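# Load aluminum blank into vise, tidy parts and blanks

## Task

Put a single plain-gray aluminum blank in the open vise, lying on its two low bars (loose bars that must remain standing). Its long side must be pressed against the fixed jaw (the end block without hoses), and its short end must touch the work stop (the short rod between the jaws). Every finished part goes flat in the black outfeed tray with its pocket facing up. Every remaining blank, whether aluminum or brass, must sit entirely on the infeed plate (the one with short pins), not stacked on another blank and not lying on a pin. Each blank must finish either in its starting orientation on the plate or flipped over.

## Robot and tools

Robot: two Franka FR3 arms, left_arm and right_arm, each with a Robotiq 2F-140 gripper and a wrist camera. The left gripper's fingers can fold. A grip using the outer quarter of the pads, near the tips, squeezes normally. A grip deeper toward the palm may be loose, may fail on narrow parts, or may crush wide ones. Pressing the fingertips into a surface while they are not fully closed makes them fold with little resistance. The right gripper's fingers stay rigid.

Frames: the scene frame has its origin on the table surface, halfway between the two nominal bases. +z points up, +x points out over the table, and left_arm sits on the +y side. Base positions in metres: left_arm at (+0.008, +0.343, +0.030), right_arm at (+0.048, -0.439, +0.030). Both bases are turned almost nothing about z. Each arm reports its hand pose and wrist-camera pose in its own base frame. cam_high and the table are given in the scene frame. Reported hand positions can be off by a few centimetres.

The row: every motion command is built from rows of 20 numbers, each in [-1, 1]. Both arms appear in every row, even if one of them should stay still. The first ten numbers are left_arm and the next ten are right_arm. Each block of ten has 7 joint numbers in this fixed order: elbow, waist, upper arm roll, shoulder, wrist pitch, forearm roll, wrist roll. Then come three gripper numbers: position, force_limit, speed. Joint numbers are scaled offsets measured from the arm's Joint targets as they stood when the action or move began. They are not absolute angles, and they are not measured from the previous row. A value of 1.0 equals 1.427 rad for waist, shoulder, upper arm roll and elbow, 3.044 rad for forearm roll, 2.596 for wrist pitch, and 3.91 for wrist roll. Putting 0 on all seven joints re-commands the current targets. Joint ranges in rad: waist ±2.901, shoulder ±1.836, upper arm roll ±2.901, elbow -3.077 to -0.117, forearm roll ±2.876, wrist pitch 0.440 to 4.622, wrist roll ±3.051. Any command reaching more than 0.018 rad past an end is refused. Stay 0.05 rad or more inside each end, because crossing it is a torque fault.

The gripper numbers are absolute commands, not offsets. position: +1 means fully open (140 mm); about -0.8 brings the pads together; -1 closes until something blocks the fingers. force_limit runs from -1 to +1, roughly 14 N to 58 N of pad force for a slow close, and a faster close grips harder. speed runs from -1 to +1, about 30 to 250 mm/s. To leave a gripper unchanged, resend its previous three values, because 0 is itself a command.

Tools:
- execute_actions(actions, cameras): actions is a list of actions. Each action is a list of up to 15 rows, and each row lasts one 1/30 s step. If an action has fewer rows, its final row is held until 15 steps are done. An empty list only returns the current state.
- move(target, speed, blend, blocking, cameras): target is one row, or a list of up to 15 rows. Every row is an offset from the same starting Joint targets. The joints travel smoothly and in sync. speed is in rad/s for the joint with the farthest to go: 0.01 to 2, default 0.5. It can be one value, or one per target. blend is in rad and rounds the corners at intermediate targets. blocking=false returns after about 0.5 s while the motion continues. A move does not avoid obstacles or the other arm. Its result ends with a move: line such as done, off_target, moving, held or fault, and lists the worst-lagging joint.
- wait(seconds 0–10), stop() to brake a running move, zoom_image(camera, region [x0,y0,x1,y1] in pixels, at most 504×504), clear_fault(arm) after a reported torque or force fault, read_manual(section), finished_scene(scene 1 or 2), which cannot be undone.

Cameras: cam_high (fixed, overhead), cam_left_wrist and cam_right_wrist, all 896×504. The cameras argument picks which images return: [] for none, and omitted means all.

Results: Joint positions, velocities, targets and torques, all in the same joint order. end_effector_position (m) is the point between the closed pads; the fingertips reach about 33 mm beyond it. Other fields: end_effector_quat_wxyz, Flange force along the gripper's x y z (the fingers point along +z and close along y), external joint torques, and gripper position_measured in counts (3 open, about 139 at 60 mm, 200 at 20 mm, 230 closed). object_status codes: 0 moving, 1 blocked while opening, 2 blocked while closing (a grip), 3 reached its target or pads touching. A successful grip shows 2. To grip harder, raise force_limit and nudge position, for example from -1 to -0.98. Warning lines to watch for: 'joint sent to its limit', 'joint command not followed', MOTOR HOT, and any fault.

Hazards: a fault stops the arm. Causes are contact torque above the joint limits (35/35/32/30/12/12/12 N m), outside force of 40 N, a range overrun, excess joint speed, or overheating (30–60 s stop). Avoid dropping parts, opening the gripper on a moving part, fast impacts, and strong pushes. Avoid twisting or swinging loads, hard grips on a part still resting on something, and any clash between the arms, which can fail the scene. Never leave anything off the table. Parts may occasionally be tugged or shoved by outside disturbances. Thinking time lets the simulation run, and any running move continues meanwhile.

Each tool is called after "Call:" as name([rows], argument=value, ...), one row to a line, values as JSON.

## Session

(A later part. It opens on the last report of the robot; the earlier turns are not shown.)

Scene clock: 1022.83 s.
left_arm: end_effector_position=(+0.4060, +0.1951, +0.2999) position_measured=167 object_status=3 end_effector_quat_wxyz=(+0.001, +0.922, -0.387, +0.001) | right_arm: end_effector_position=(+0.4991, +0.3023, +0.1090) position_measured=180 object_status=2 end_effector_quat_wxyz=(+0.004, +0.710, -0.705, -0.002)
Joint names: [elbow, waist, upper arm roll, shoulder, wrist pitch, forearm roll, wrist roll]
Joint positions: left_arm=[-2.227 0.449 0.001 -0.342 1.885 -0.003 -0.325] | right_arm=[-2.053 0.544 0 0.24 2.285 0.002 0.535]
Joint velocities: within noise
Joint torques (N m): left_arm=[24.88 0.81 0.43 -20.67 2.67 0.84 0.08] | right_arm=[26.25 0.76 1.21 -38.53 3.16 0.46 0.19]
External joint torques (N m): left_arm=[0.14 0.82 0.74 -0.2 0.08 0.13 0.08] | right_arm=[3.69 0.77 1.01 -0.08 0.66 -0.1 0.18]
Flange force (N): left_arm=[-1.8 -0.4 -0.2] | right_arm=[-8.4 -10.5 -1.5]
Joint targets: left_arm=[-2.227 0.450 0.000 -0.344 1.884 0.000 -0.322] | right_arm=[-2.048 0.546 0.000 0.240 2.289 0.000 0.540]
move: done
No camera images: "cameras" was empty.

Call:
move(target=[0,0,0,0,0,0,0,-0.3,-0.05,-1, 0.000824,0.000623,0,0.000583,-0.000133,0,0.000227,-1,-0.05,-1], speed=0.02, cameras=["cam_right_wrist"])

Call:
zoom_image(camera="cam_right_wrist", region=[380, 90, 580, 210])

Call:
zoom_image(camera="cam_right_wrist", region=[410, 290, 570, 400])

Scene clock: 1026.63 s.
left_arm: end_effector_position=(+0.4060, +0.1951, +0.2999) position_measured=167 object_status=3 end_effector_quat_wxyz=(+0.001, +0.922, -0.387, +0.001) | right_arm: end_effector_position=(+0.4991, +0.3023, +0.1090) position_measured=180 object_status=2 end_effector_quat_wxyz=(+0.004, +0.709, -0.705, -0.002)
Joint names: [elbow, waist, upper arm roll, shoulder, wrist pitch, forearm roll, wrist roll]
Joint positions: left_arm=[-2.227 0.449 0.001 -0.342 1.885 -0.003 -0.325] | right_arm=[-2.052 0.544 0 0.241 2.284 0.002 0.536]
Joint velocities: within noise
Joint torques (N m): left_arm=[24.87 0.84 0.46 -20.68 2.67 0.84 0.12] | right_arm=[26.4 0.96 1.52 -38.64 3.35 0.57 0.15]
External joint torques (N m): left_arm=[0.12 0.77 0.68 -0.16 0.07 0.12 0.12] | right_arm=[3.98 0.92 1.28 -0.37 0.88 0 0.15]
Flange force (N): left_arm=[-1.7 -0.4 -0.1] | right_arm=[-8.7 -10.4 -1.7]
Joint targets: left_arm=[-2.227 0.450 0.000 -0.344 1.884 0.000 -0.322] | right_arm=[-2.047 0.547 0.000 0.241 2.288 0.000 0.541]
move: done
camera_calibration:
cam_right_wrist: T_world_to_cam=[[-0.999709, -0.0240999, 0.000643264, 0.515598], [-0.0224123, 0.938873, 0.343533, -0.305999], [-0.00888307, 0.343419, -0.93914, 0.138539], [0, 0, 0, 1]] pos_world=[0.509821, 0.252143, 0.234897]
Images, in order (width x height): cam_right_wrist 896x504.

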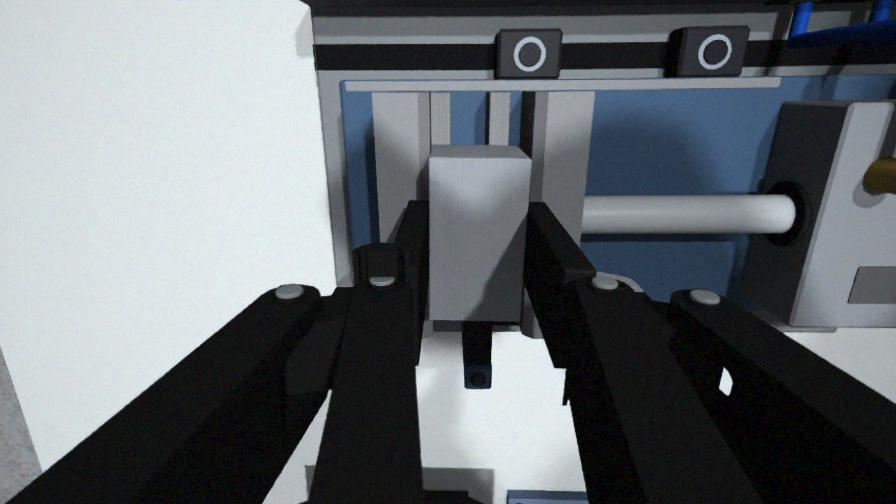

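Scaled by 2.520 from the camera's 896x504 image, which has a finer 1280x720 frame.

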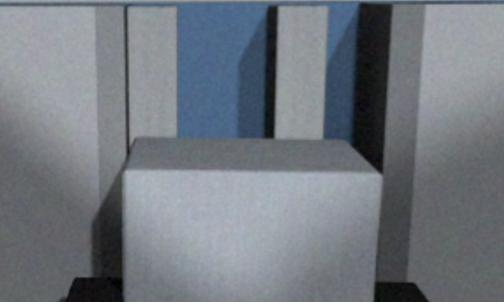

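Scaled by 3.150 from the camera's 896x504 image, which has a finer 1280x720 frame.

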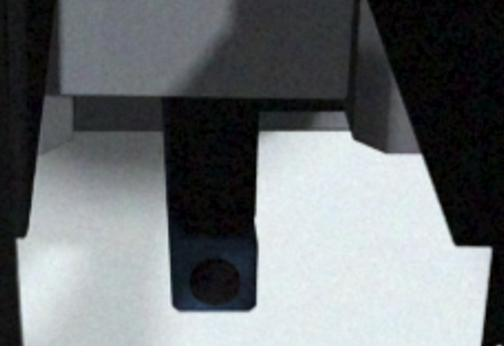

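Call:
move(target=[0,0,0,0,0,0,0,-0.3,-0.05,-1, -0.000906,0,0,0.001499,0.001322,0,0,-1,-0.05,-1], speed=0.02, cameras=[])

Scene clock: 1029.87 s.
left_arm: end_effector_position=(+0.4060, +0.1951, +0.2999) position_measured=167 object_status=3 end_effector_quat_wxyz=(+0.001, +0.922, -0.387, +0.001) | right_arm: end_effector_position=(+0.4990, +0.3023, +0.1082) position_measured=180 object_status=2 end_effector_quat_wxyz=(+0.005, +0.709, -0.705, -0.002)
Joint names: [elbow, waist, upper arm roll, shoulder, wrist pitch, forearm roll, wrist roll]
Joint positions: left_arm=[-2.227 0.449 0.001 -0.342 1.885 -0.003 -0.325] | right_arm=[-2.051 0.544 0 0.243 2.284 0.001 0.537]
Joint velocities: within noise
Joint torques (N m): left_arm=[24.91 0.84 0.43 -20.67 2.66 0.84 0.1] | right_arm=[25.26 0.93 1.54 -38.43 3.12 0.61 0.09]
External joint torques (N m): left_arm=[0.18 0.9 0.8 -0.22 0.07 0.12 0.1] | right_arm=[2.68 1.02 1.42 0.1 0.62 0.06 0.09]
Flange force (N): left_arm=[-1.9 -0.5 -0.3] | right_arm=[-6.9 -7.4 -0.5]
Joint targets: left_arm=[-2.227 0.450 0.000 -0.344 1.884 0.000 -0.322] | right_arm=[-2.048 0.547 0.000 0.243 2.292 0.000 0.541]
move: done
No camera images: "cameras" was empty.

Call:
move(target=[0,0,0,0,0,0,0,-0.3,-0.05,-1, -0.000604,0,0,0.000999,0.000881,0,0,-1,-0.05,-1], speed=0.02, cameras=[])

Scene clock: 1032.00 s.
left_arm: end_effector_position=(+0.4060, +0.1951, +0.2999) position_measured=167 object_status=3 end_effector_quat_wxyz=(+0.001, +0.922, -0.387, +0.001) | right_arm: end_effector_position=(+0.4991, +0.3023, +0.1075) position_measured=180 object_status=2 end_effector_quat_wxyz=(+0.005, +0.709, -0.705, -0.002)
Joint names: [elbow, waist, upper arm roll, shoulder, wrist pitch, forearm roll, wrist roll]
Joint positions: left_arm=[-2.227 0.449 0.001 -0.342 1.885 -0.003 -0.325] | right_arm=[-2.051 0.544 0 0.244 2.285 0.001 0.538]
Joint velocities: within noise
Joint torques (N m): left_arm=[24.88 0.82 0.46 -20.67 2.65 0.83 0.11] | right_arm=[25.29 0.82 1.56 -38.37 3.3 0.6 0.13]
External joint torques (N m): left_arm=[0.1 0.8 0.73 -0.08 0.05 0.12 0.11] | right_arm=[2.69 0.8 1.34 0.31 0.79 0.03 0.13]
Flange force (N): left_arm=[-1.7 -0.6 -0.1] | right_arm=[-7.0 -7.8 0.2]
Joint targets: left_arm=[-2.227 0.450 0.000 -0.344 1.884 0.000 -0.322] | right_arm=[-2.049 0.547 0.000 0.244 2.294 0.000 0.541]
move: done
No camera images: "cameras" was empty.

Call:
move(target=[0,0,0,0,0,0,0,-0.3,-0.05,-1, -0.000483,0,0,0.000799,0.000705,0,0,-1,-0.05,-1], speed=0.02, cameras=[])

Scene clock: 1034.20 s.
left_arm: end_effector_position=(+0.4060, +0.1951, +0.2999) position_measured=167 object_status=3 end_effector_quat_wxyz=(+0.001, +0.922, -0.387, +0.001) | right_arm: end_effector_position=(+0.4991, +0.3023, +0.1071) position_measured=180 object_status=2 end_effector_quat_wxyz=(+0.005, +0.709, -0.705, -0.002)
Joint names: [elbow, waist, upper arm roll, shoulder, wrist pitch, forearm roll, wrist roll]
Joint positions: left_arm=[-2.227 0.449 0.001 -0.342 1.885 -0.003 -0.325] | right_arm=[-2.051 0.544 0 0.245 2.286 0.001 0.538]
Joint velocities: within noise
Joint torques (N m): left_arm=[24.91 0.82 0.43 -20.68 2.67 0.84 0.1] | right_arm=[25.18 0.87 1.63 -38.25 3.48 0.6 0.12]
External joint torques (N m): left_arm=[0.24 0.88 0.79 -0.31 0.08 0.13 0.1] | right_arm=[2.65 0.88 1.43 0.35 0.98 0.04 0.11]
Flange force (N): left_arm=[-1.9 -0.4 -0.4] | right_arm=[-6.9 -7.5 0.7]
Joint targets: left_arm=[-2.227 0.450 0.000 -0.344 1.884 0.000 -0.322] | right_arm=[-2.050 0.547 0.000 0.245 2.296 0.000 0.541]
move: done
No camera images: "cameras" was empty.

Call:
move(target=[0,0,0,0,0,0,0,-0.3,-0.05,-1, -0.000423,0,0,0.000699,0.000617,0,0,-1,-0.05,-1], speed=0.02, cameras=[])

Scene clock: 1036.70 s.
left_arm: end_effector_position=(+0.4060, +0.1951, +0.2999) position_measured=167 object_status=3 end_effector_quat_wxyz=(+0.001, +0.922, -0.387, +0.001) | right_arm: end_effector_position=(+0.4991, +0.3023, +0.1071) position_measured=180 object_status=2 end_effector_quat_wxyz=(+0.005, +0.709, -0.705, -0.002)
Joint names: [elbow, waist, upper arm roll, shoulder, wrist pitch, forearm roll, wrist roll]
Joint positions: left_arm=[-2.227 0.449 0.001 -0.342 1.885 -0.003 -0.325] | right_arm=[-2.051 0.544 0 0.245 2.286 0.001 0.538]
Joint velocities: within noise
Joint torques (N m): left_arm=[24.93 0.86 0.47 -20.68 2.68 0.83 0.11] | right_arm=[25.09 0.89 1.53 -37.64 3.69 0.62 0.15]
External joint torques (N m): left_arm=[0.31 0.83 0.75 -0.39 0.09 0.11 0.11] | right_arm=[2.63 0.7 1.15 0.85 1.21 0.06 0.14]
Flange force (N): left_arm=[-1.8 -0.3 -0.6] | right_arm=[-7.2 -8.6 1.9]
Joint targets: left_arm=[-2.227 0.450 0.000 -0.344 1.884 0.000 -0.322] | right_arm=[-2.050 0.547 0.000 0.246 2.297 0.000 0.541]
move: off_target (right_arm); right_arm: the wrist pitch is farthest, 0.012 rad from its target
No camera images: "cameras" was empty.

Call:
move(target=[0,0,0,0,0,0,0,-0.3,-0.05,-1, 0,0,0,0,0,0,0,-0.25,-0.05,-1], speed=0.02, cameras=["cam_right_wrist"])

Call:
zoom_image(camera="cam_right_wrist", region=[380, 90, 580, 210])

Call:
zoom_image(camera="cam_right_wrist", region=[410, 290, 570, 400])

Scene clock: 1048.37 s.
left_arm: end_effector_position=(+0.4060, +0.1951, +0.2999) position_measured=167 object_status=3 end_effector_quat_wxyz=(+0.001, +0.922, -0.387, +0.001) | right_arm: end_effector_position=(+0.5006, +0.3039, +0.1075) position_measured=160 object_status=0 end_effector_quat_wxyz=(+0.002, +0.709, -0.705, -0.001)
Joint names: [elbow, waist, upper arm roll, shoulder, wrist pitch, forearm roll, wrist roll]
Joint positions: left_arm=[-2.227 0.449 0.001 -0.342 1.885 -0.003 -0.325] | right_arm=[-2.051 0.545 0 0.245 2.293 0.001 0.538]
Joint velocities: within noise
Joint torques (N m): left_arm=[24.88 0.87 0.46 -20.67 2.66 0.84 0.13] | right_arm=[23.9 0.13 1.07 -37.81 2.7 0.59 0.11]
External joint torques (N m): left_arm=[0.23 0.84 0.73 -0.26 0.08 0.12 0.13] | right_arm=[1.43 0.24 0.96 0.69 0.2 0.03 0.11]
Flange force (N): left_arm=[-1.8 -0.5 -0.4] | right_arm=[-4.6 -5.6 0.4]
Joint targets: left_arm=[-2.227 0.450 0.000 -0.344 1.884 0.000 -0.322] | right_arm=[-2.050 0.547 0.000 0.246 2.297 0.000 0.541]
move: done
camera_calibration:
cam_right_wrist: T_world_to_cam=[[-0.999715, -0.0235462, -0.00392094, 0.517518], [-0.0234495, 0.93803, 0.345759, -0.306443], [-0.00446336, 0.345752, -0.938315, 0.133584], [0, 0, 0, 1]] pos_world=[0.510781, 0.253451, 0.233328]
Images, in order (width x height): cam_right_wrist 896x504.

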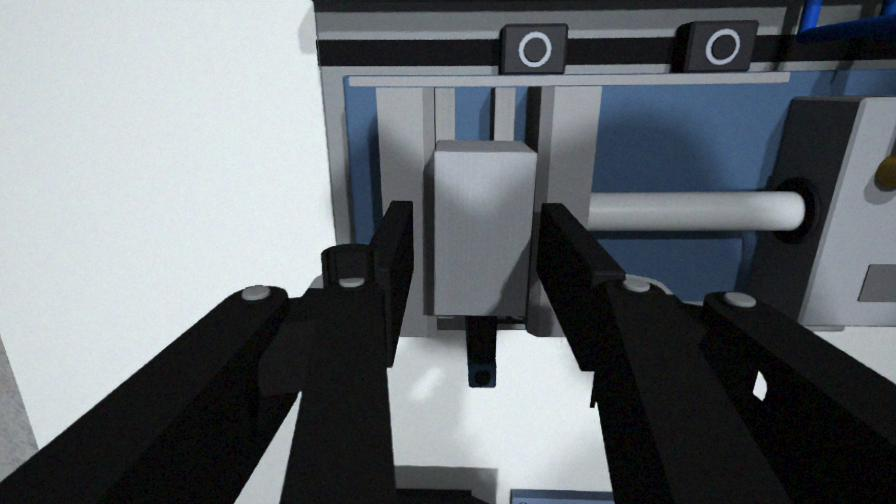

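Scaled by 2.520 from the camera's 896x504 image, which has a finer 1280x720 frame.

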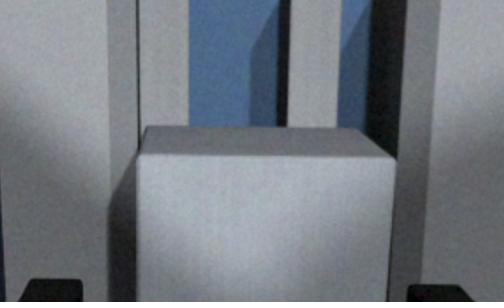

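Scaled by 3.150 from the camera's 896x504 image, which has a finer 1280x720 frame.

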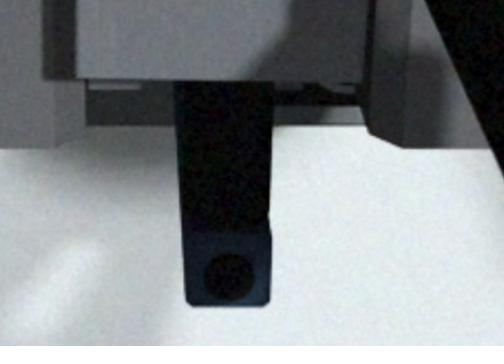

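Call:
move(target=[0,0,0,0,0,0,0,-0.3,-0.05,-1, 0.051223,0,0,-0.065318,-0.064062,0,0,-0.25,-0.05,-1], speed=0.12, cameras=["cam_right_wrist"])

Call:
zoom_image(camera="cam_right_wrist", region=[380, 100, 580, 220])

Call:
zoom_image(camera="cam_right_wrist", region=[380, 220, 580, 340])

Scene clock: 1063.70 s.
left_arm: end_effector_position=(+0.4060, +0.1951, +0.2999) position_measured=167 object_status=3 end_effector_quat_wxyz=(+0.001, +0.922, -0.387, +0.001) | right_arm: end_effector_position=(+0.5027, +0.3053, +0.1800) position_measured=160 object_status=3 end_effector_quat_wxyz=(-0.002, +0.709, -0.705, +0.000)
Joint names: [elbow, waist, upper arm roll, shoulder, wrist pitch, forearm roll, wrist roll]
Joint positions: left_arm=[-2.227 0.449 0.001 -0.342 1.885 -0.003 -0.325] | right_arm=[-1.978 0.546 0 0.154 2.136 0.001 0.538]
Joint velocities: left_arm=[within noise] | right_arm=[0.001 0 0.001 -0.001 -0.004 -0.002 0]
Joint torques (N m): left_arm=[24.9 0.84 0.43 -20.7 2.68 0.84 0.11] | right_arm=[25.49 0.09 0.87 -36.48 2.23 0.64 0.11]
External joint torques (N m): left_arm=[0.15 0.84 0.72 -0.2 0.08 0.12 0.11] | right_arm=[1.69 -0.04 0.61 0.37 -0.29 0 0.11]
Flange force (N): left_arm=[-1.8 -0.4 -0.2] | right_arm=[-4.6 -6.5 -2.4]
Joint targets: left_arm=[-2.227 0.450 0.000 -0.344 1.884 0.000 -0.322] | right_arm=[-1.977 0.547 0.000 0.153 2.131 0.000 0.541]
move: done
camera_calibration:
cam_right_wrist: T_world_to_cam=[[-0.999668, -0.0235294, -0.0105099, 0.521111], [-0.0257189, 0.936596, 0.349466, -0.331864], [0.00162076, 0.349621, -0.93689, 0.196628], [0, 0, 0, 1]] pos_world=[0.512084, 0.254338, 0.305671]
Images, in order (width x height): cam_right_wrist 896x504.

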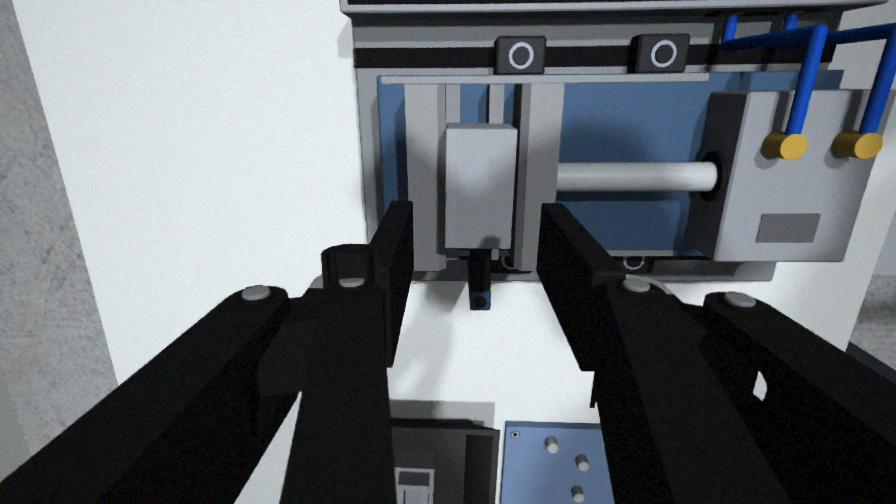

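Scaled by 2.520 from the camera's 896x504 image, which has a finer 1280x720 frame.

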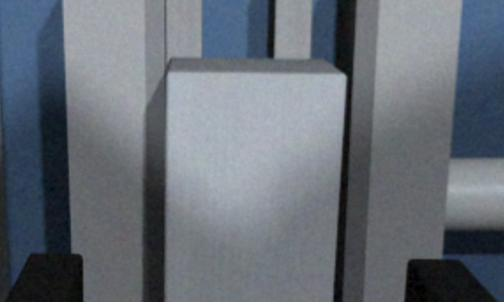

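Scaled by 2.520 from the camera's 896x504 image, which has a finer 1280x720 frame.

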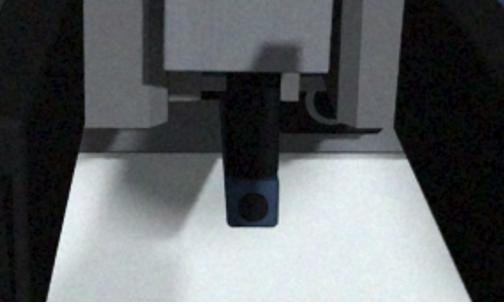

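Call:
zoom_image(camera="cam_right_wrist", region=[425, 110, 475, 180])

Call:
zoom_image(camera="cam_right_wrist", region=[430, 230, 520, 290])

Scaled by 7.200 from the camera's 896x504 image, which has a finer 1280x720 frame.

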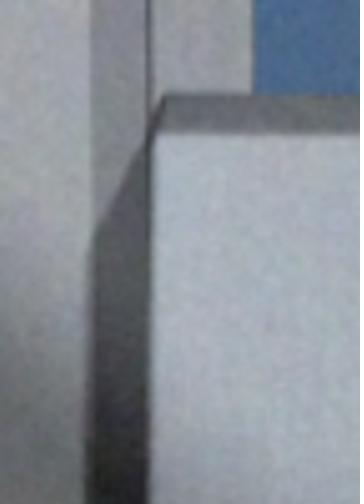

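Scaled by 5.600 from the camera's 896x504 image, which has a finer 1280x720 frame.

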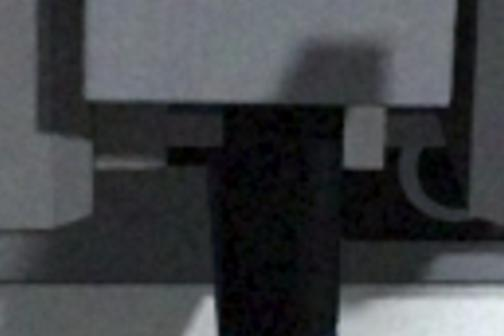

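Call:
zoom_image(camera="cam_right_wrist", region=[395, 70, 545, 130])

Call:
zoom_image(camera="cam_right_wrist", region=[405, 235, 535, 287])

Scaled by 3.360 from the camera's 896x504 image, which has a finer 1280x720 frame.

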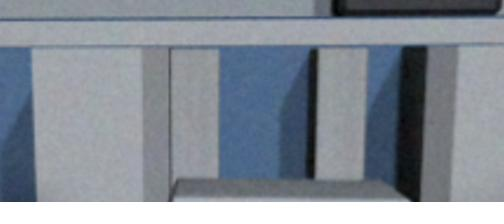

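Scaled by 3.877 from the camera's 896x504 image, which has a finer 1280x720 frame.

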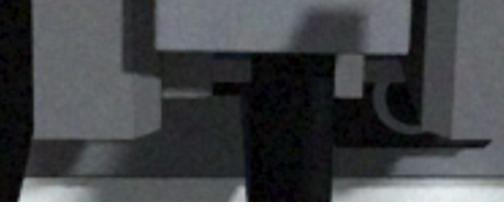

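Call:
move(target=[0,0,0,0,0,0,0,-0.3,-0.05,-1, -0.052724,-0.000899,0,0.059746,0.061439,0,-0.005064,-0.25,-0.05,-1], speed=0.12, cameras=["cam_right_wrist"])

Scene clock: 1157.73 s.
left_arm: end_effector_position=(+0.4060, +0.1951, +0.2999) position_measured=167 object_status=3 end_effector_quat_wxyz=(+0.001, +0.922, -0.387, +0.001) | right_arm: end_effector_position=(+0.5001, +0.3037, +0.1114) position_measured=160 object_status=3 end_effector_quat_wxyz=(+0.001, +0.714, -0.700, -0.001)
Joint names: [elbow, waist, upper arm roll, shoulder, wrist pitch, forearm roll, wrist roll]
Joint positions: left_arm=[-2.227 0.449 0.001 -0.342 1.885 -0.003 -0.325] | right_arm=[-2.051 0.546 0 0.238 2.286 0.001 0.525]
Joint velocities: left_arm=[within noise] | right_arm=[0.001 0 0 0 0.004 0 -0.003]
Joint torques (N m): left_arm=[24.9 0.85 0.47 -20.68 2.68 0.83 0.12] | right_arm=[23.89 -0.23 0.97 -37.88 2.67 0.58 -0.23]
External joint torques (N m): left_arm=[0.24 0.79 0.69 -0.31 0.09 0.12 0.12] | right_arm=[1.29 -0.17 0.83 0.51 0.16 0.01 -0.23]
Flange force (N): left_arm=[-1.8 -0.3 -0.4] | right_arm=[-3.0 -5.4 0.1]
Joint targets: left_arm=[-2.227 0.450 0.000 -0.344 1.884 0.000 -0.322] | right_arm=[-2.052 0.546 0.000 0.238 2.291 0.000 0.521]
move: done
camera_calibration:
cam_right_wrist: T_world_to_cam=[[-0.999328, -0.0364238, -0.00418352, 0.520714], [-0.0356213, 0.937575, 0.345954, -0.301314], [-0.00867859, 0.34587, -0.938242, 0.139334], [0, 0, 0, 1]] pos_world=[0.51084, 0.253279, 0.237148]
Images, in order (width x height): cam_right_wrist 896x504.

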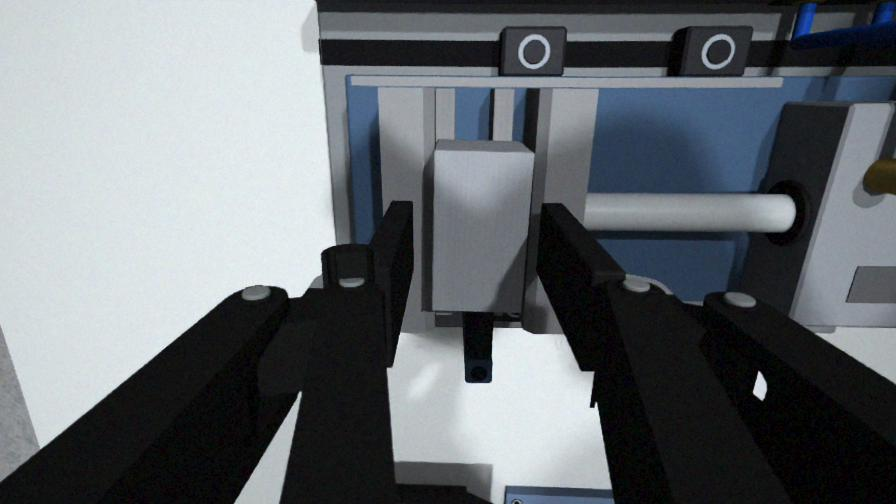

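Call:
move(target=[0,0,0,0,0,0,0,-0.3,-0.05,-1, -0.005029,-0.000114,0,0.00058,0.003084,0,-0.00004,-0.25,-0.05,-1], speed=0.02, cameras=["cam_right_wrist"])

Call:
zoom_image(camera="cam_right_wrist", region=[380, 120, 590, 330])

Scene clock: 1166.47 s.
left_arm: end_effector_position=(+0.4060, +0.1951, +0.2999) position_measured=167 object_status=3 end_effector_quat_wxyz=(+0.001, +0.922, -0.387, +0.001) | right_arm: end_effector_position=(+0.4993, +0.3032, +0.1092) position_measured=160 object_status=3 end_effector_quat_wxyz=(+0.001, +0.714, -0.700, -0.001)
Joint names: [elbow, waist, upper arm roll, shoulder, wrist pitch, forearm roll, wrist roll]
Joint positions: left_arm=[-2.227 0.449 0.001 -0.342 1.885 -0.003 -0.325] | right_arm=[-2.058 0.546 0 0.238 2.294 0.001 0.524]
Joint velocities: left_arm=[within noise] | right_arm=[0 0 -0.001 -0.002 0.004 0.001 0.001]
Joint torques (N m): left_arm=[24.92 0.91 0.43 -20.63 2.66 0.85 0.1] | right_arm=[23.42 -0.41 0.93 -37.38 2.65 0.57 -0.27]
External joint torques (N m): left_arm=[0.13 0.94 0.77 -0.03 0.06 0.14 0.1] | right_arm=[1 -0.41 0.72 0.8 0.16 0.01 -0.27]
Flange force (N): left_arm=[-1.8 -0.9 -0.2] | right_arm=[-2.5 -5.3 0.8]
Joint targets: left_arm=[-2.227 0.450 0.000 -0.344 1.884 0.000 -0.322] | right_arm=[-2.060 0.546 0.000 0.239 2.299 0.000 0.521]
move: done
camera_calibration:
cam_right_wrist: T_world_to_cam=[[-0.999291, -0.0372684, -0.00529361, 0.520299], [-0.0367928, 0.937318, 0.346526, -0.299549], [-0.00795268, 0.346476, -0.938025, 0.13685], [0, 0, 0, 1]] pos_world=[0.509998, 0.252749, 0.234925]
Images, in order (width x height): cam_right_wrist 896x504.

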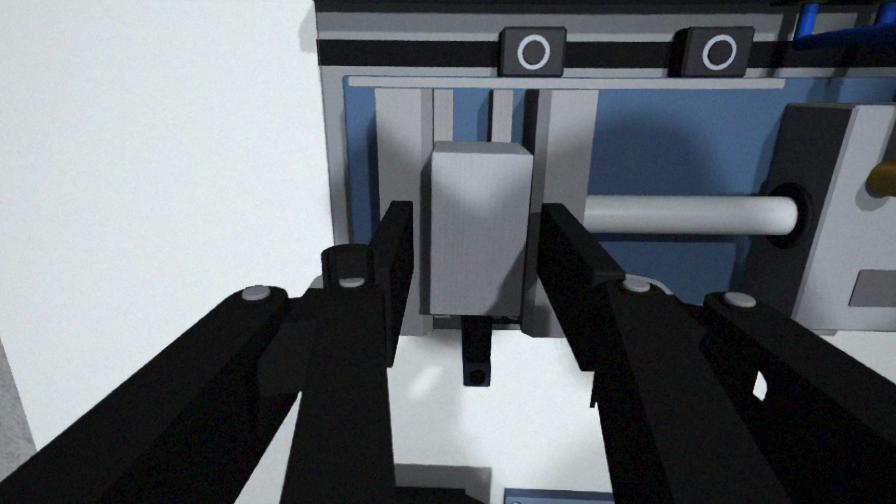

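Scaled by 2.400 from the camera's 896x504 image, which has a finer 1280x720 frame.

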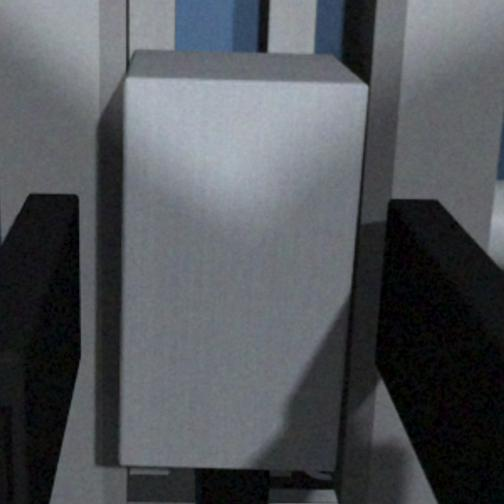

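Call:
move(target=[0,0,0,0,0,0,0,-0.3,-0.05,-1, 0,0,0,0,0,0,0,-1,-0.05,-1], speed=0.02, cameras=["cam_right_wrist"])

Call:
zoom_image(camera="cam_right_wrist", region=[380, 120, 590, 330])

Scene clock: 1177.63 s.
left_arm: end_effector_position=(+0.4060, +0.1951, +0.2999) position_measured=167 object_status=3 end_effector_quat_wxyz=(+0.001, +0.922, -0.387, +0.001) | right_arm: end_effector_position=(+0.4992, +0.3032, +0.1090) position_measured=180 object_status=0 end_effector_quat_wxyz=(+0.001, +0.715, -0.700, -0.001)
Joint names: [elbow, waist, upper arm roll, shoulder, wrist pitch, forearm roll, wrist roll]
Joint positions: left_arm=[-2.227 0.449 0.001 -0.342 1.885 -0.003 -0.325] | right_arm=[-2.059 0.546 0 0.238 2.295 0.001 0.523]
Joint velocities: within noise
Joint torques (N m): left_arm=[24.94 0.86 0.42 -20.69 2.68 0.83 0.11] | right_arm=[23.98 -0.89 0.41 -36.7 3.34 0.46 -0.15]
External joint torques (N m): left_arm=[0.21 0.84 0.69 -0.21 0.08 0.11 0.11] | right_arm=[1.27 -1.02 0.09 1.91 0.8 -0.1 -0.15]
Flange force (N): left_arm=[-1.7 -0.6 -0.4] | right_arm=[-3.4 -8.5 3.7]
Joint targets: left_arm=[-2.227 0.450 0.000 -0.344 1.884 0.000 -0.322] | right_arm=[-2.060 0.546 0.000 0.239 2.299 0.000 0.521]
move: done
camera_calibration:
cam_right_wrist: T_world_to_cam=[[-0.999249, -0.0383518, -0.00550546, 0.520546], [-0.0378813, 0.937227, 0.346655, -0.298944], [-0.00813499, 0.346603, -0.937977, 0.136689], [0, 0, 0, 1]] pos_world=[0.509942, 0.252765, 0.234708]
Images, in order (width x height): cam_right_wrist 896x504.

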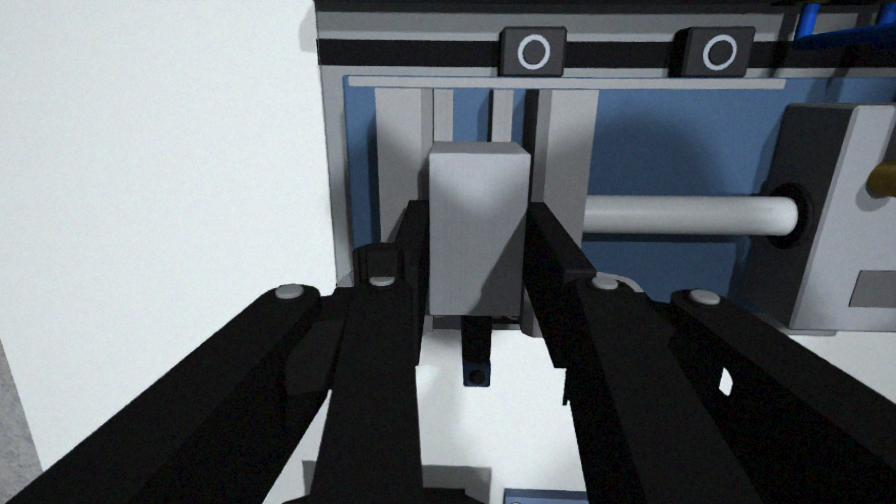

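Scaled by 2.400 from the camera's 896x504 image, which has a finer 1280x720 frame.

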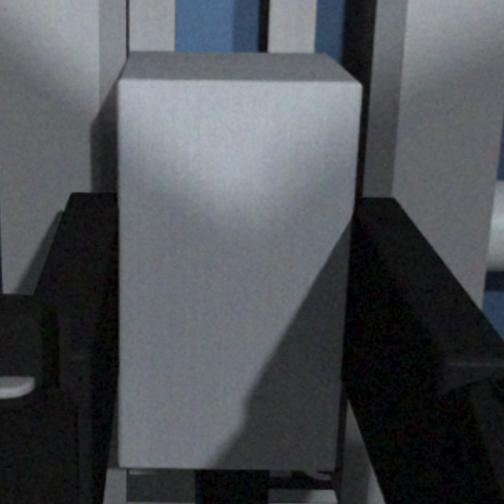

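Call:
move(target=[0,0,0,0,0,0,0,-0.3,-0.05,-1, 0.001208,0,0,-0.001998,-0.001762,0,0,-1,-0.05,-1], speed=0.02, cameras=[])

Scene clock: 1181.57 s.
left_arm: end_effector_position=(+0.4060, +0.1951, +0.2999) position_measured=167 object_status=3 end_effector_quat_wxyz=(+0.001, +0.922, -0.387, +0.001) | right_arm: end_effector_position=(+0.4992, +0.3032, +0.1090) position_measured=180 object_status=2 end_effector_quat_wxyz=(+0.001, +0.715, -0.700, -0.001)
Joint names: [elbow, waist, upper arm roll, shoulder, wrist pitch, forearm roll, wrist roll]
Joint positions: left_arm=[-2.227 0.449 0.001 -0.342 1.885 -0.003 -0.325] | right_arm=[-2.059 0.546 0 0.238 2.295 0.001 0.523]
Joint velocities: within noise
Joint torques (N m): left_arm=[24.86 0.83 0.46 -20.71 2.68 0.85 0.11] | right_arm=[24.56 -0.81 0.38 -38.35 2.71 0.48 -0.18]
External joint torques (N m): left_arm=[0.17 0.9 0.84 -0.32 0.08 0.14 0.11] | right_arm=[1.86 -0.88 0.12 0.29 0.17 -0.07 -0.18]
Flange force (N): left_arm=[-2.1 -0.2 -0.3] | right_arm=[-2.8 -7.3 -0.6]
Joint targets: left_arm=[-2.227 0.450 0.000 -0.344 1.884 0.000 -0.322] | right_arm=[-2.058 0.546 0.000 0.236 2.294 0.000 0.521]
move: done
No camera images: "cameras" was empty.

Call:
move(target=[0,0,0,0,0,0,0,-0.3,-0.05,-1, 0.001208,0,0,-0.001998,-0.001762,0,0,-1,-0.05,-1], speed=0.02, cameras=[])

Scene clock: 1184.03 s.
left_arm: end_effector_position=(+0.4060, +0.1951, +0.2999) position_measured=167 object_status=3 end_effector_quat_wxyz=(+0.001, +0.922, -0.387, +0.001) | right_arm: end_effector_position=(+0.4989, +0.3030, +0.1093) position_measured=180 object_status=2 end_effector_quat_wxyz=(+0.001, +0.715, -0.700, -0.001)
Joint names: [elbow, waist, upper arm roll, shoulder, wrist pitch, forearm roll, wrist roll]
Joint positions: left_arm=[-2.227 0.449 0.001 -0.342 1.885 -0.003 -0.325] | right_arm=[-2.059 0.546 0 0.237 2.293 0.001 0.523]
Joint velocities: within noise
Joint torques (N m): left_arm=[24.94 0.87 0.45 -20.68 2.68 0.83 0.08] | right_arm=[24.89 -0.29 0.97 -39.47 2.33 0.59 -0.18]
External joint torques (N m): left_arm=[0.31 0.86 0.74 -0.36 0.1 0.12 0.08] | right_arm=[2.36 -0.23 0.83 -1.19 -0.19 0.03 -0.18]
Flange force (N): left_arm=[-1.8 -0.4 -0.6] | right_arm=[-3.0 -5.4 -4.0]
Joint targets: left_arm=[-2.227 0.450 0.000 -0.344 1.884 0.000 -0.322] | right_arm=[-2.056 0.546 0.000 0.233 2.289 0.000 0.521]
move: done
No camera images: "cameras" was empty.

Call:
move(target=[0,0,0,0,0,0,0,-0.3,-0.05,-1, 0.000604,0,0,-0.000999,-0.000881,0,0,-1,-0.05,-1], speed=0.02, cameras=[])

Scene clock: 1185.93 s.
left_arm: end_effector_position=(+0.4060, +0.1951, +0.2999) position_measured=167 object_status=3 end_effector_quat_wxyz=(+0.001, +0.922, -0.387, +0.001) | right_arm: end_effector_position=(+0.4987, +0.3029, +0.1101) position_measured=180 object_status=2 end_effector_quat_wxyz=(+0.001, +0.715, -0.700, -0.001)
Joint names: [elbow, waist, upper arm roll, shoulder, wrist pitch, forearm roll, wrist roll]
Joint positions: left_arm=[-2.227 0.449 0.001 -0.342 1.885 -0.003 -0.325] | right_arm=[-2.058 0.546 0 0.235 2.291 0.001 0.523]
Joint velocities: within noise
Joint torques (N m): left_arm=[24.93 0.83 0.48 -20.67 2.67 0.83 0.05] | right_arm=[25.18 -0.28 0.93 -39.45 2.4 0.59 -0.18]
External joint torques (N m): left_arm=[0.28 0.81 0.75 -0.33 0.08 0.12 0.05] | right_arm=[2.55 -0.07 0.93 -1.1 -0.13 0.02 -0.18]
Flange force (N): left_arm=[-1.7 -0.4 -0.5] | right_arm=[-3.7 -6.0 -3.9]
Joint targets: left_arm=[-2.227 0.450 0.000 -0.344 1.884 0.000 -0.322] | right_arm=[-2.055 0.546 0.000 0.232 2.287 0.000 0.521]
move: done
No camera images: "cameras" was empty.

Call:
move(target=[0,0,0,0,0,0,0,-0.3,-0.05,-1, 0.003476,-0.000924,0,0.002456,-0.000561,0,-0.000338,-1,-0.05,-1], speed=0.02, cameras=[])

Scene clock: 1190.57 s.
left_arm: end_effector_position=(+0.4060, +0.1951, +0.2999) position_measured=167 object_status=3 end_effector_quat_wxyz=(+0.001, +0.922, -0.387, +0.001) | right_arm: end_effector_position=(+0.4993, +0.3033, +0.1111) position_measured=180 object_status=2 end_effector_quat_wxyz=(+0.002, +0.715, -0.699, -0.001)
Joint names: [elbow, waist, upper arm roll, shoulder, wrist pitch, forearm roll, wrist roll]
Joint positions: left_arm=[-2.227 0.449 0.001 -0.342 1.885 -0.003 -0.325] | right_arm=[-2.054 0.546 0 0.236 2.287 0.001 0.523]
Joint velocities: within noise
Joint torques (N m): left_arm=[24.91 0.88 0.47 -20.69 2.68 0.86 0.14] | right_arm=[25.63 -0.54 0.9 -38.37 2.69 0.57 -0.14]
External joint torques (N m): left_arm=[0.24 0.83 0.71 -0.23 0.09 0.14 0.13] | right_arm=[2.93 -0.56 0.69 0.15 0.15 0.01 -0.14]
Flange force (N): left_arm=[-1.8 -0.6 -0.4] | right_arm=[-5.4 -10.2 -1.7]
Joint targets: left_arm=[-2.227 0.450 0.000 -0.344 1.884 0.000 -0.322] | right_arm=[-2.050 0.544 0.000 0.236 2.286 0.000 0.520]
move: done
No camera images: "cameras" was empty.

Call:
move(target=[0,0,0,0,0,0,0,-0.3,-0.05,-1, 0.002317,-0.000616,0,0.001637,-0.000374,0,-0.000225,-1,-0.05,-1], speed=0.02, cameras=[])

Scene clock: 1192.80 s.
left_arm: end_effector_position=(+0.4060, +0.1951, +0.2999) position_measured=167 object_status=3 end_effector_quat_wxyz=(+0.001, +0.922, -0.387, +0.001) | right_arm: end_effector_position=(+0.4994, +0.3033, +0.1108) position_measured=180 object_status=2 end_effector_quat_wxyz=(+0.003, +0.715, -0.699, -0.001)
Joint names: [elbow, waist, upper arm roll, shoulder, wrist pitch, forearm roll, wrist roll]
Joint positions: left_arm=[-2.227 0.449 0.001 -0.342 1.885 -0.003 -0.325] | right_arm=[-2.051 0.546 0 0.238 2.284 0.001 0.522]
Joint velocities: within noise
Joint torques (N m): left_arm=[24.9 0.86 0.48 -20.7 2.69 0.84 0.06] | right_arm=[26.45 -1.07 0.31 -38.51 2.96 0.39 -0.22]
External joint torques (N m): left_arm=[0.17 0.75 0.65 -0.2 0.09 0.12 0.06] | right_arm=[3.88 -1.25 -0.05 -0.09 0.46 -0.17 -0.22]
Flange force (N): left_arm=[-1.5 -0.4 -0.2] | right_arm=[-5.6 -13.3 -2.1]
Joint targets: left_arm=[-2.227 0.450 0.000 -0.344 1.884 0.000 -0.322] | right_arm=[-2.047 0.543 0.000 0.238 2.285 0.000 0.519]
move: done
No camera images: "cameras" was empty.

Call:
move(target=[0,0,0,0,0,0,0,-0.3,-0.05,-1,0.000962,0.000727,0,0.00068,-0.000155,0,0.000265,-1,-0.05,-1], speed=0.02, cameras=[])

Scene clock: 1215.10 s.
left_arm: end_effector_position=(+0.4060, +0.1951, +0.2999) position_measured=167 object_status=3 end_effector_quat_wxyz=(+0.001, +0.922, -0.387, +0.001) | right_arm: end_effector_position=(+0.4995, +0.3034, +0.1107) position_measured=180 object_status=2 end_effector_quat_wxyz=(+0.003, +0.715, -0.699, -0.001)
Joint names: [elbow, waist, upper arm roll, shoulder, wrist pitch, forearm roll, wrist roll]
Joint positions: left_arm=[-2.227 0.449 0.001 -0.342 1.885 -0.003 -0.325] | right_arm=[-2.05 0.546 0 0.239 2.283 0.001 0.522]
Joint velocities: within noise
Joint torques (N m): left_arm=[24.91 0.83 0.44 -20.73 2.69 0.85 0.11] | right_arm=[26.2 -1.01 0.24 -38.49 2.99 0.36 -0.13]
External joint torques (N m): left_arm=[0.24 0.81 0.71 -0.27 0.1 0.14 0.11] | right_arm=[3.64 -1.03 0.02 -0.07 0.49 -0.21 -0.13]
Flange force (N): left_arm=[-1.7 -0.5 -0.4] | right_arm=[-5.5 -12.2 -1.8]
Joint targets: left_arm=[-2.227 0.450 0.000 -0.344 1.884 0.000 -0.322] | right_arm=[-2.046 0.545 0.000 0.239 2.284 0.000 0.520]
move: done
No camera images: "cameras" was empty.

Call:
move(target=[0,0,0,0,0,0,0,-0.3,-0.05,-1,0.000962,0.000727,0,0.00068,-0.000155,0,0.000265,-1,-0.05,-1], speed=0.02, cameras=[])

Scene clock: 1217.50 s.
left_arm: end_effector_position=(+0.4060, +0.1951, +0.2998) position_measured=167 object_status=3 end_effector_quat_wxyz=(+0.001, +0.922, -0.387, +0.001) | right_arm: end_effector_position=(+0.4995, +0.3034, +0.1106) position_measured=180 object_status=2 end_effector_quat_wxyz=(+0.003, +0.715, -0.699, -0.001)
Joint names: [elbow, waist, upper arm roll, shoulder, wrist pitch, forearm roll, wrist roll]
Joint positions: left_arm=[-2.227 0.449 0.001 -0.342 1.885 -0.003 -0.325] | right_arm=[-2.049 0.546 0 0.24 2.282 0.001 0.522]
Joint velocities: within noise
Joint torques (N m): left_arm=[24.88 0.84 0.49 -20.65 2.68 0.84 0.11] | right_arm=[26.2 -1.08 0.21 -38.52 3.1 0.33 -0.15]
External joint torques (N m): left_arm=[0.15 0.79 0.74 -0.15 0.09 0.13 0.11] | right_arm=[3.57 -1.06 0.03 0.04 0.59 -0.24 -0.15]
Flange force (N): left_arm=[-1.7 -0.6 -0.2] | right_arm=[-5.4 -12.2 -1.4]
Joint targets: left_arm=[-2.227 0.450 0.000 -0.344 1.884 0.000 -0.322] | right_arm=[-2.044 0.546 0.000 0.240 2.284 0.000 0.521]
move: done
No camera images: "cameras" was empty.

Call:
move(target=[0,0,0,0,0,0,0,-0.3,-0.05,-1,0.000962,0.000727,0,0.00068,-0.000155,0,0.000265,-1,-0.05,-1], speed=0.02, cameras=[])

Call:
move(target=[0,0,0,0,0,0,0,-0.3,-0.05,-1,0.000687,0.000519,0,0.000486,-0.000111,0,0.00019,-1,-0.05,-1], speed=0.02, cameras=[])

Scene clock: 1221.00 s.
left_arm: end_effector_position=(+0.4060, +0.1951, +0.2998) position_measured=167 object_status=3 end_effector_quat_wxyz=(+0.001, +0.922, -0.387, +0.001) | right_arm: end_effector_position=(+0.4995, +0.3035, +0.1103) position_measured=180 object_status=2 end_effector_quat_wxyz=(+0.004, +0.715, -0.699, -0.002)
Joint names: [elbow, waist, upper arm roll, shoulder, wrist pitch, forearm roll, wrist roll]
Joint positions: left_arm=[-2.227 0.449 0.001 -0.342 1.885 -0.003 -0.325] | right_arm=[-2.048 0.546 0 0.241 2.281 0.001 0.522]
Joint velocities: within noise
Joint torques (N m): left_arm=[24.88 0.82 0.39 -20.71 2.67 0.84 0.11] | right_arm=[26.49 -0.33 0.53 -38.68 3.17 0.39 -0.06]
External joint torques (N m): left_arm=[0.18 0.75 0.6 -0.29 0.07 0.13 0.11] | right_arm=[3.86 -0.34 0.31 -0.14 0.66 -0.18 -0.06]
Flange force (N): left_arm=[-1.6 -0.2 -0.3] | right_arm=[-6.7 -12.1 -1.7]
Joint targets: left_arm=[-2.227 0.450 0.000 -0.344 1.884 0.000 -0.322] | right_arm=[-2.043 0.547 0.000 0.241 2.284 0.000 0.522]
move: done
No camera images: "cameras" was empty.

Scene clock: 1221.70 s.
left_arm: end_effector_position=(+0.4060, +0.1951, +0.2998) position_measured=167 object_status=3 end_effector_quat_wxyz=(+0.001, +0.922, -0.387, +0.001) | right_arm: end_effector_position=(+0.4995, +0.3035, +0.1103) position_measured=180 object_status=2 end_effector_quat_wxyz=(+0.004, +0.715, -0.699, -0.002)
Joint names: [elbow, waist, upper arm roll, shoulder, wrist pitch, forearm roll, wrist roll]
Joint positions: left_arm=[-2.227 0.449 0.001 -0.342 1.885 -0.003 -0.325] | right_arm=[-2.047 0.546 0 0.242 2.28 0.001 0.522]
Joint velocities: within noise
Joint torques (N m): left_arm=[24.91 0.87 0.47 -20.65 2.68 0.84 0.08] | right_arm=[26.68 0.14 1 -38.75 3.27 0.58 0.01]
External joint torques (N m): left_arm=[0.16 0.79 0.69 -0.14 0.08 0.12 0.08] | right_arm=[4.07 0.21 0.86 -0.21 0.77 0.01 0.01]
Flange force (N): left_arm=[-1.6 -0.6 -0.2] | right_arm=[-7.8 -12.0 -1.8]
Joint targets: left_arm=[-2.227 0.450 0.000 -0.344 1.884 0.000 -0.322] | right_arm=[-2.042 0.547 0.000 0.241 2.283 0.000 0.523]
move: done
No camera images: "cameras" was empty.

Call:
move(target=[0,0,0,0,0,0,0,-0.3,-0.05,-1,0.000687,0.000519,0,0.000486,-0.000111,0,0.00019,-1,-0.05,-1], speed=0.02, cameras=[])

Scene clock: 1225.00 s.
left_arm: end_effector_position=(+0.4060, +0.1951, +0.2998) position_measured=167 object_status=3 end_effector_quat_wxyz=(+0.001, +0.922, -0.387, +0.001) | right_arm: end_effector_position=(+0.4996, +0.3035, +0.1103) position_measured=180 object_status=2 end_effector_quat_wxyz=(+0.004, +0.715, -0.699, -0.002)
Joint names: [elbow, waist, upper arm roll, shoulder, wrist pitch, forearm roll, wrist roll]
Joint positions: left_arm=[-2.227 0.449 0.001 -0.342 1.885 -0.003 -0.325] | right_arm=[-2.046 0.546 0 0.242 2.279 0.001 0.522]
Joint velocities: within noise
Joint torques (N m): left_arm=[24.93 0.86 0.46 -20.68 2.69 0.84 0.09] | right_arm=[26.33 0.53 1.52 -38.58 3.3 0.62 0.02]
External joint torques (N m): left_arm=[0.31 0.86 0.76 -0.33 0.11 0.13 0.09] | right_arm=[3.71 0.49 1.28 0 0.8 0.05 0.02]
Flange force (N): left_arm=[-1.8 -0.5 -0.5] | right_arm=[-7.9 -11.0 -1.1]
Joint targets: left_arm=[-2.227 0.450 0.000 -0.344 1.884 0.000 -0.322] | right_arm=[-2.041 0.548 0.000 0.242 2.283 0.000 0.524]
move: done
No camera images: "cameras" was empty.

Call:
move(target=[0,0,0,0,0,0,0,-0.3,-0.05,-1,0.000962,0.000727,0,0.00068,-0.000155,0,0.000265,-1,-0.05,-1], speed=0.02, cameras=[])

Scene clock: 1231.73 s.
left_arm: end_effector_position=(+0.4060, +0.1951, +0.2998) position_measured=167 object_status=3 end_effector_quat_wxyz=(+0.001, +0.922, -0.387, +0.001) | right_arm: end_effector_position=(+0.4996, +0.3036, +0.1103) position_measured=180 object_status=2 end_effector_quat_wxyz=(+0.005, +0.715, -0.699, -0.002)
Joint names: [elbow, waist, upper arm roll, shoulder, wrist pitch, forearm roll, wrist roll]
Joint positions: left_arm=[-2.227 0.449 0.001 -0.342 1.885 -0.003 -0.325] | right_arm=[-2.045 0.546 0 0.243 2.278 0.001 0.522]
Joint velocities: within noise
Joint torques (N m): left_arm=[24.9 0.78 0.43 -20.71 2.68 0.84 0.1] | right_arm=[26.23 1.03 1.57 -38.39 3.46 0.62 0.09]
External joint torques (N m): left_arm=[0.2 0.8 0.75 -0.25 0.1 0.13 0.1] | right_arm=[3.61 1.11 1.44 0.21 0.96 0.06 0.09]
Flange force (N): left_arm=[-1.8 -0.4 -0.3] | right_arm=[-8.7 -10.5 -0.4]
Joint targets: left_arm=[-2.227 0.450 0.000 -0.344 1.884 0.000 -0.322] | right_arm=[-2.040 0.549 0.000 0.243 2.283 0.000 0.525]
move: done
No camera images: "cameras" was empty.

Call:
move(target=[0,0,0,0,0,0,0,-0.3,-0.05,-1,-0.000604,0,0,0.000999,0.000881,0,0,-1,-0.05,-1], speed=0.02, cameras=[])

Scene clock: 1244.27 s.
left_arm: end_effector_position=(+0.4060, +0.1951, +0.2998) position_measured=167 object_status=3 end_effector_quat_wxyz=(+0.001, +0.922, -0.387, +0.001) | right_arm: end_effector_position=(+0.4996, +0.3036, +0.1098) position_measured=180 object_status=2 end_effector_quat_wxyz=(+0.005, +0.715, -0.699, -0.002)
Joint names: [elbow, waist, upper arm roll, shoulder, wrist pitch, forearm roll, wrist roll]
Joint positions: left_arm=[-2.227 0.449 0.001 -0.342 1.885 -0.003 -0.325] | right_arm=[-2.044 0.546 -0.001 0.245 2.277 0.001 0.522]
Joint velocities: within noise
Joint torques (N m): left_arm=[24.91 0.84 0.47 -20.73 2.68 0.84 0.09] | right_arm=[25.43 1.01 1.81 -38.51 3.16 0.63 0.08]
External joint torques (N m): left_arm=[0.28 0.83 0.76 -0.39 0.1 0.12 0.09] | right_arm=[2.88 1.08 1.67 0.06 0.68 0.07 0.08]
Flange force (N): left_arm=[-1.9 -0.2 -0.5] | right_arm=[-7.3 -8.0 -0.7]
Joint targets: left_arm=[-2.227 0.450 0.000 -0.344 1.884 0.000 -0.322] | right_arm=[-2.040 0.549 0.000 0.245 2.285 0.000 0.525]
move: done
No camera images: "cameras" was empty.

Call:
move(target=[0,0,0,0,0,0,0,-0.3,-0.05,-1,-0.000423,0,0,0.000699,0.000617,0,0,-1,-0.05,-1], speed=0.02, cameras=[])

Scene clock: 1251.03 s.
left_arm: end_effector_position=(+0.4060, +0.1951, +0.2998) position_measured=167 object_status=3 end_effector_quat_wxyz=(+0.001, +0.922, -0.387, +0.001) | right_arm: end_effector_position=(+0.4996, +0.3036, +0.1093) position_measured=180 object_status=2 end_effector_quat_wxyz=(+0.005, +0.715, -0.699, -0.002)
Joint names: [elbow, waist, upper arm roll, shoulder, wrist pitch, forearm roll, wrist roll]
Joint positions: left_arm=[-2.227 0.449 0.001 -0.342 1.885 -0.003 -0.325] | right_arm=[-2.044 0.546 -0.001 0.246 2.278 0.001 0.522]
Joint velocities: within noise
Joint torques (N m): left_arm=[24.86 0.83 0.49 -20.7 2.69 0.83 0.09] | right_arm=[25.28 1.04 1.78 -38.48 3.29 0.64 0.05]
External joint torques (N m): left_arm=[0.11 0.86 0.82 -0.16 0.09 0.12 0.09] | right_arm=[2.58 1.11 1.64 0.31 0.78 0.08 0.05]
Flange force (N): left_arm=[-1.9 -0.5 -0.1] | right_arm=[-7.0 -7.5 0.2]
Joint targets: left_arm=[-2.227 0.450 0.000 -0.344 1.884 0.000 -0.322] | right_arm=[-2.041 0.549 0.000 0.246 2.286 0.000 0.525]
move: done
No camera images: "cameras" was empty.

Call:
move(target=[0,0,0,0,0,0,0,-0.3,-0.05,-1,-0.000302,0,0,0.0005,0.000441,0,0,-1,-0.05,-1], speed=0.02, cameras=[])

Scene clock: 1253.33 s.
left_arm: end_effector_position=(+0.4060, +0.1951, +0.2998) position_measured=167 object_status=3 end_effector_quat_wxyz=(+0.001, +0.922, -0.387, +0.001) | right_arm: end_effector_position=(+0.4996, +0.3036, +0.1092) position_measured=180 object_status=2 end_effector_quat_wxyz=(+0.005, +0.715, -0.699, -0.002)
Joint names: [elbow, waist, upper arm roll, shoulder, wrist pitch, forearm roll, wrist roll]
Joint positions: left_arm=[-2.227 0.449 0.001 -0.342 1.885 -0.003 -0.325] | right_arm=[-2.044 0.546 -0.001 0.246 2.278 0.001 0.522]
Joint velocities: within noise
Joint torques (N m): left_arm=[24.84 0.83 0.46 -20.66 2.68 0.84 0.08] | right_arm=[25.17 1.04 1.74 -38.08 3.43 0.62 0.11]
External joint torques (N m): left_arm=[0.29 0.83 0.75 -0.42 0.11 0.13 0.08] | right_arm=[2.65 1.14 1.63 0.52 0.95 0.06 0.11]
Flange force (N): left_arm=[-1.8 -0.2 -0.5] | right_arm=[-7.4 -7.9 0.8]
Joint targets: left_arm=[-2.227 0.450 0.000 -0.344 1.884 0.000 -0.322] | right_arm=[-2.041 0.549 0.000 0.246 2.288 0.000 0.525]
move: done
No camera images: "cameras" was empty.

Call:
move(target=[0,0,0,0,0,0,0,-0.3,-0.05,-1,-0.000302,0,0,0.0005,0.000441,0,0,-1,-0.05,-1], speed=0.02, cameras=[])

Scene clock: 1255.47 s.
left_arm: end_effector_position=(+0.4060, +0.1951, +0.2998) position_measured=167 object_status=3 end_effector_quat_wxyz=(+0.001, +0.922, -0.387, +0.001) | right_arm: end_effector_position=(+0.4996, +0.3036, +0.1092) position_measured=180 object_status=2 end_effector_quat_wxyz=(+0.005, +0.715, -0.699, -0.002)
Joint names: [elbow, waist, upper arm roll, shoulder, wrist pitch, forearm roll, wrist roll]
Joint positions: left_arm=[-2.227 0.449 0.001 -0.342 1.885 -0.003 -0.325] | right_arm=[-2.044 0.546 -0.001 0.246 2.278 0.001 0.522]
Joint velocities: within noise
Joint torques (N m): left_arm=[24.87 0.85 0.49 -20.65 2.68 0.84 0.12] | right_arm=[25.11 1.02 1.76 -37.66 3.57 0.64 0.04]
External joint torques (N m): left_arm=[0.11 0.88 0.83 -0.12 0.08 0.13 0.12] | right_arm=[2.51 1.11 1.63 1.04 1.08 0.08 0.04]
Flange force (N): left_arm=[-1.9 -0.6 -0.1] | right_arm=[-7.6 -8.7 2.0]
Joint targets: left_arm=[-2.227 0.450 0.000 -0.344 1.884 0.000 -0.322] | right_arm=[-2.042 0.549 0.000 0.247 2.289 0.000 0.525]
move: off_target (right_arm); right_arm: the wrist pitch is farthest, 0.011 rad from its target
No camera images: "cameras" was empty.

Call:
move(target=[0,0,0,0,0,0,0,-0.3,-0.05,-1,0,-0.00105,0,0,-0.0027,0,-0.0004,-1,-0.05,-1], speed=0.02, cameras=[])

Scene clock: 1283.77 s.
left_arm: end_effector_position=(+0.4060, +0.1951, +0.2998) position_measured=167 object_status=3 end_effector_quat_wxyz=(+0.001, +0.922, -0.387, +0.001) | right_arm: end_effector_position=(+0.4996, +0.3036, +0.1092) position_measured=180 object_status=2 end_effector_quat_wxyz=(+0.005, +0.715, -0.699, -0.002)
Joint names: [elbow, waist, upper arm roll, shoulder, wrist pitch, forearm roll, wrist roll]
Joint positions: left_arm=[-2.227 0.449 0.001 -0.342 1.885 -0.003 -0.325] | right_arm=[-2.044 0.546 -0.001 0.246 2.278 0.001 0.522]
Joint velocities: within noise
Joint torques (N m): left_arm=[24.91 0.86 0.47 -20.66 2.69 0.84 0.1] | right_arm=[25.06 0.6 1.75 -37.66 3.28 0.65 0.02]
External joint torques (N m): left_arm=[0.27 0.83 0.72 -0.24 0.11 0.12 0.1] | right_arm=[2.55 0.75 1.68 0.93 0.8 0.09 0.02]
Flange force (N): left_arm=[-1.7 -0.6 -0.4] | right_arm=[-7.4 -9.0 1.1]
Joint targets: left_arm=[-2.227 0.450 0.000 -0.344 1.884 0.000 -0.322] | right_arm=[-2.042 0.548 0.000 0.247 2.282 0.000 0.523]
move: done
No camera images: "cameras" was empty.

Call:
move(target=[0,0,0,0,0,0,0,-0.3,-0.05,-1,0,0,0,0,0,0,0,-0.25,-0.05,-1], speed=0.05, cameras=["cam_right_wrist"])

Scene clock: 1285.83 s.
left_arm: end_effector_position=(+0.4060, +0.1951, +0.2998) position_measured=167 object_status=3 end_effector_quat_wxyz=(+0.001, +0.922, -0.387, +0.001) | right_arm: end_effector_position=(+0.4997, +0.3036, +0.1092) position_measured=160 object_status=0 end_effector_quat_wxyz=(+0.005, +0.715, -0.699, -0.002)
Joint names: [elbow, waist, upper arm roll, shoulder, wrist pitch, forearm roll, wrist roll]
Joint positions: left_arm=[-2.227 0.449 0.001 -0.342 1.885 -0.003 -0.325] | right_arm=[-2.043 0.546 -0.001 0.246 2.278 0.001 0.522]
Joint velocities: within noise
Joint torques (N m): left_arm=[24.88 0.79 0.46 -20.68 2.69 0.84 0.11] | right_arm=[24.32 -0.06 0.99 -37.8 2.63 0.56 0.03]
External joint torques (N m): left_arm=[0.15 0.85 0.82 -0.17 0.09 0.12 0.11] | right_arm=[1.68 -0.02 0.83 1 0.13 0 0.03]
Flange force (N): left_arm=[-1.9 -0.6 -0.2] | right_arm=[-5.0 -7.6 0.4]
Joint targets: left_arm=[-2.227 0.450 0.000 -0.344 1.884 0.000 -0.322] | right_arm=[-2.042 0.548 0.000 0.247 2.282 0.000 0.523]
move: done
camera_calibration:
cam_right_wrist: T_world_to_cam=[[-0.999189, -0.0401508, 0.00287479, 0.520624], [-0.0367447, 0.938924, 0.342158, -0.299992], [-0.0164371, 0.341775, -0.939638, 0.142581], [0, 0, 0, 1]] pos_world=[0.511522, 0.253843, 0.235123]
Images, in order (width x height): cam_right_wrist 896x504.

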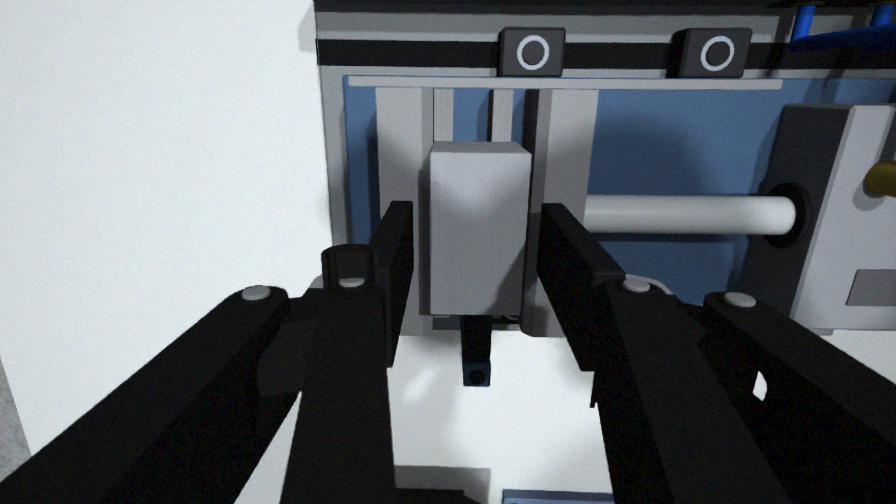

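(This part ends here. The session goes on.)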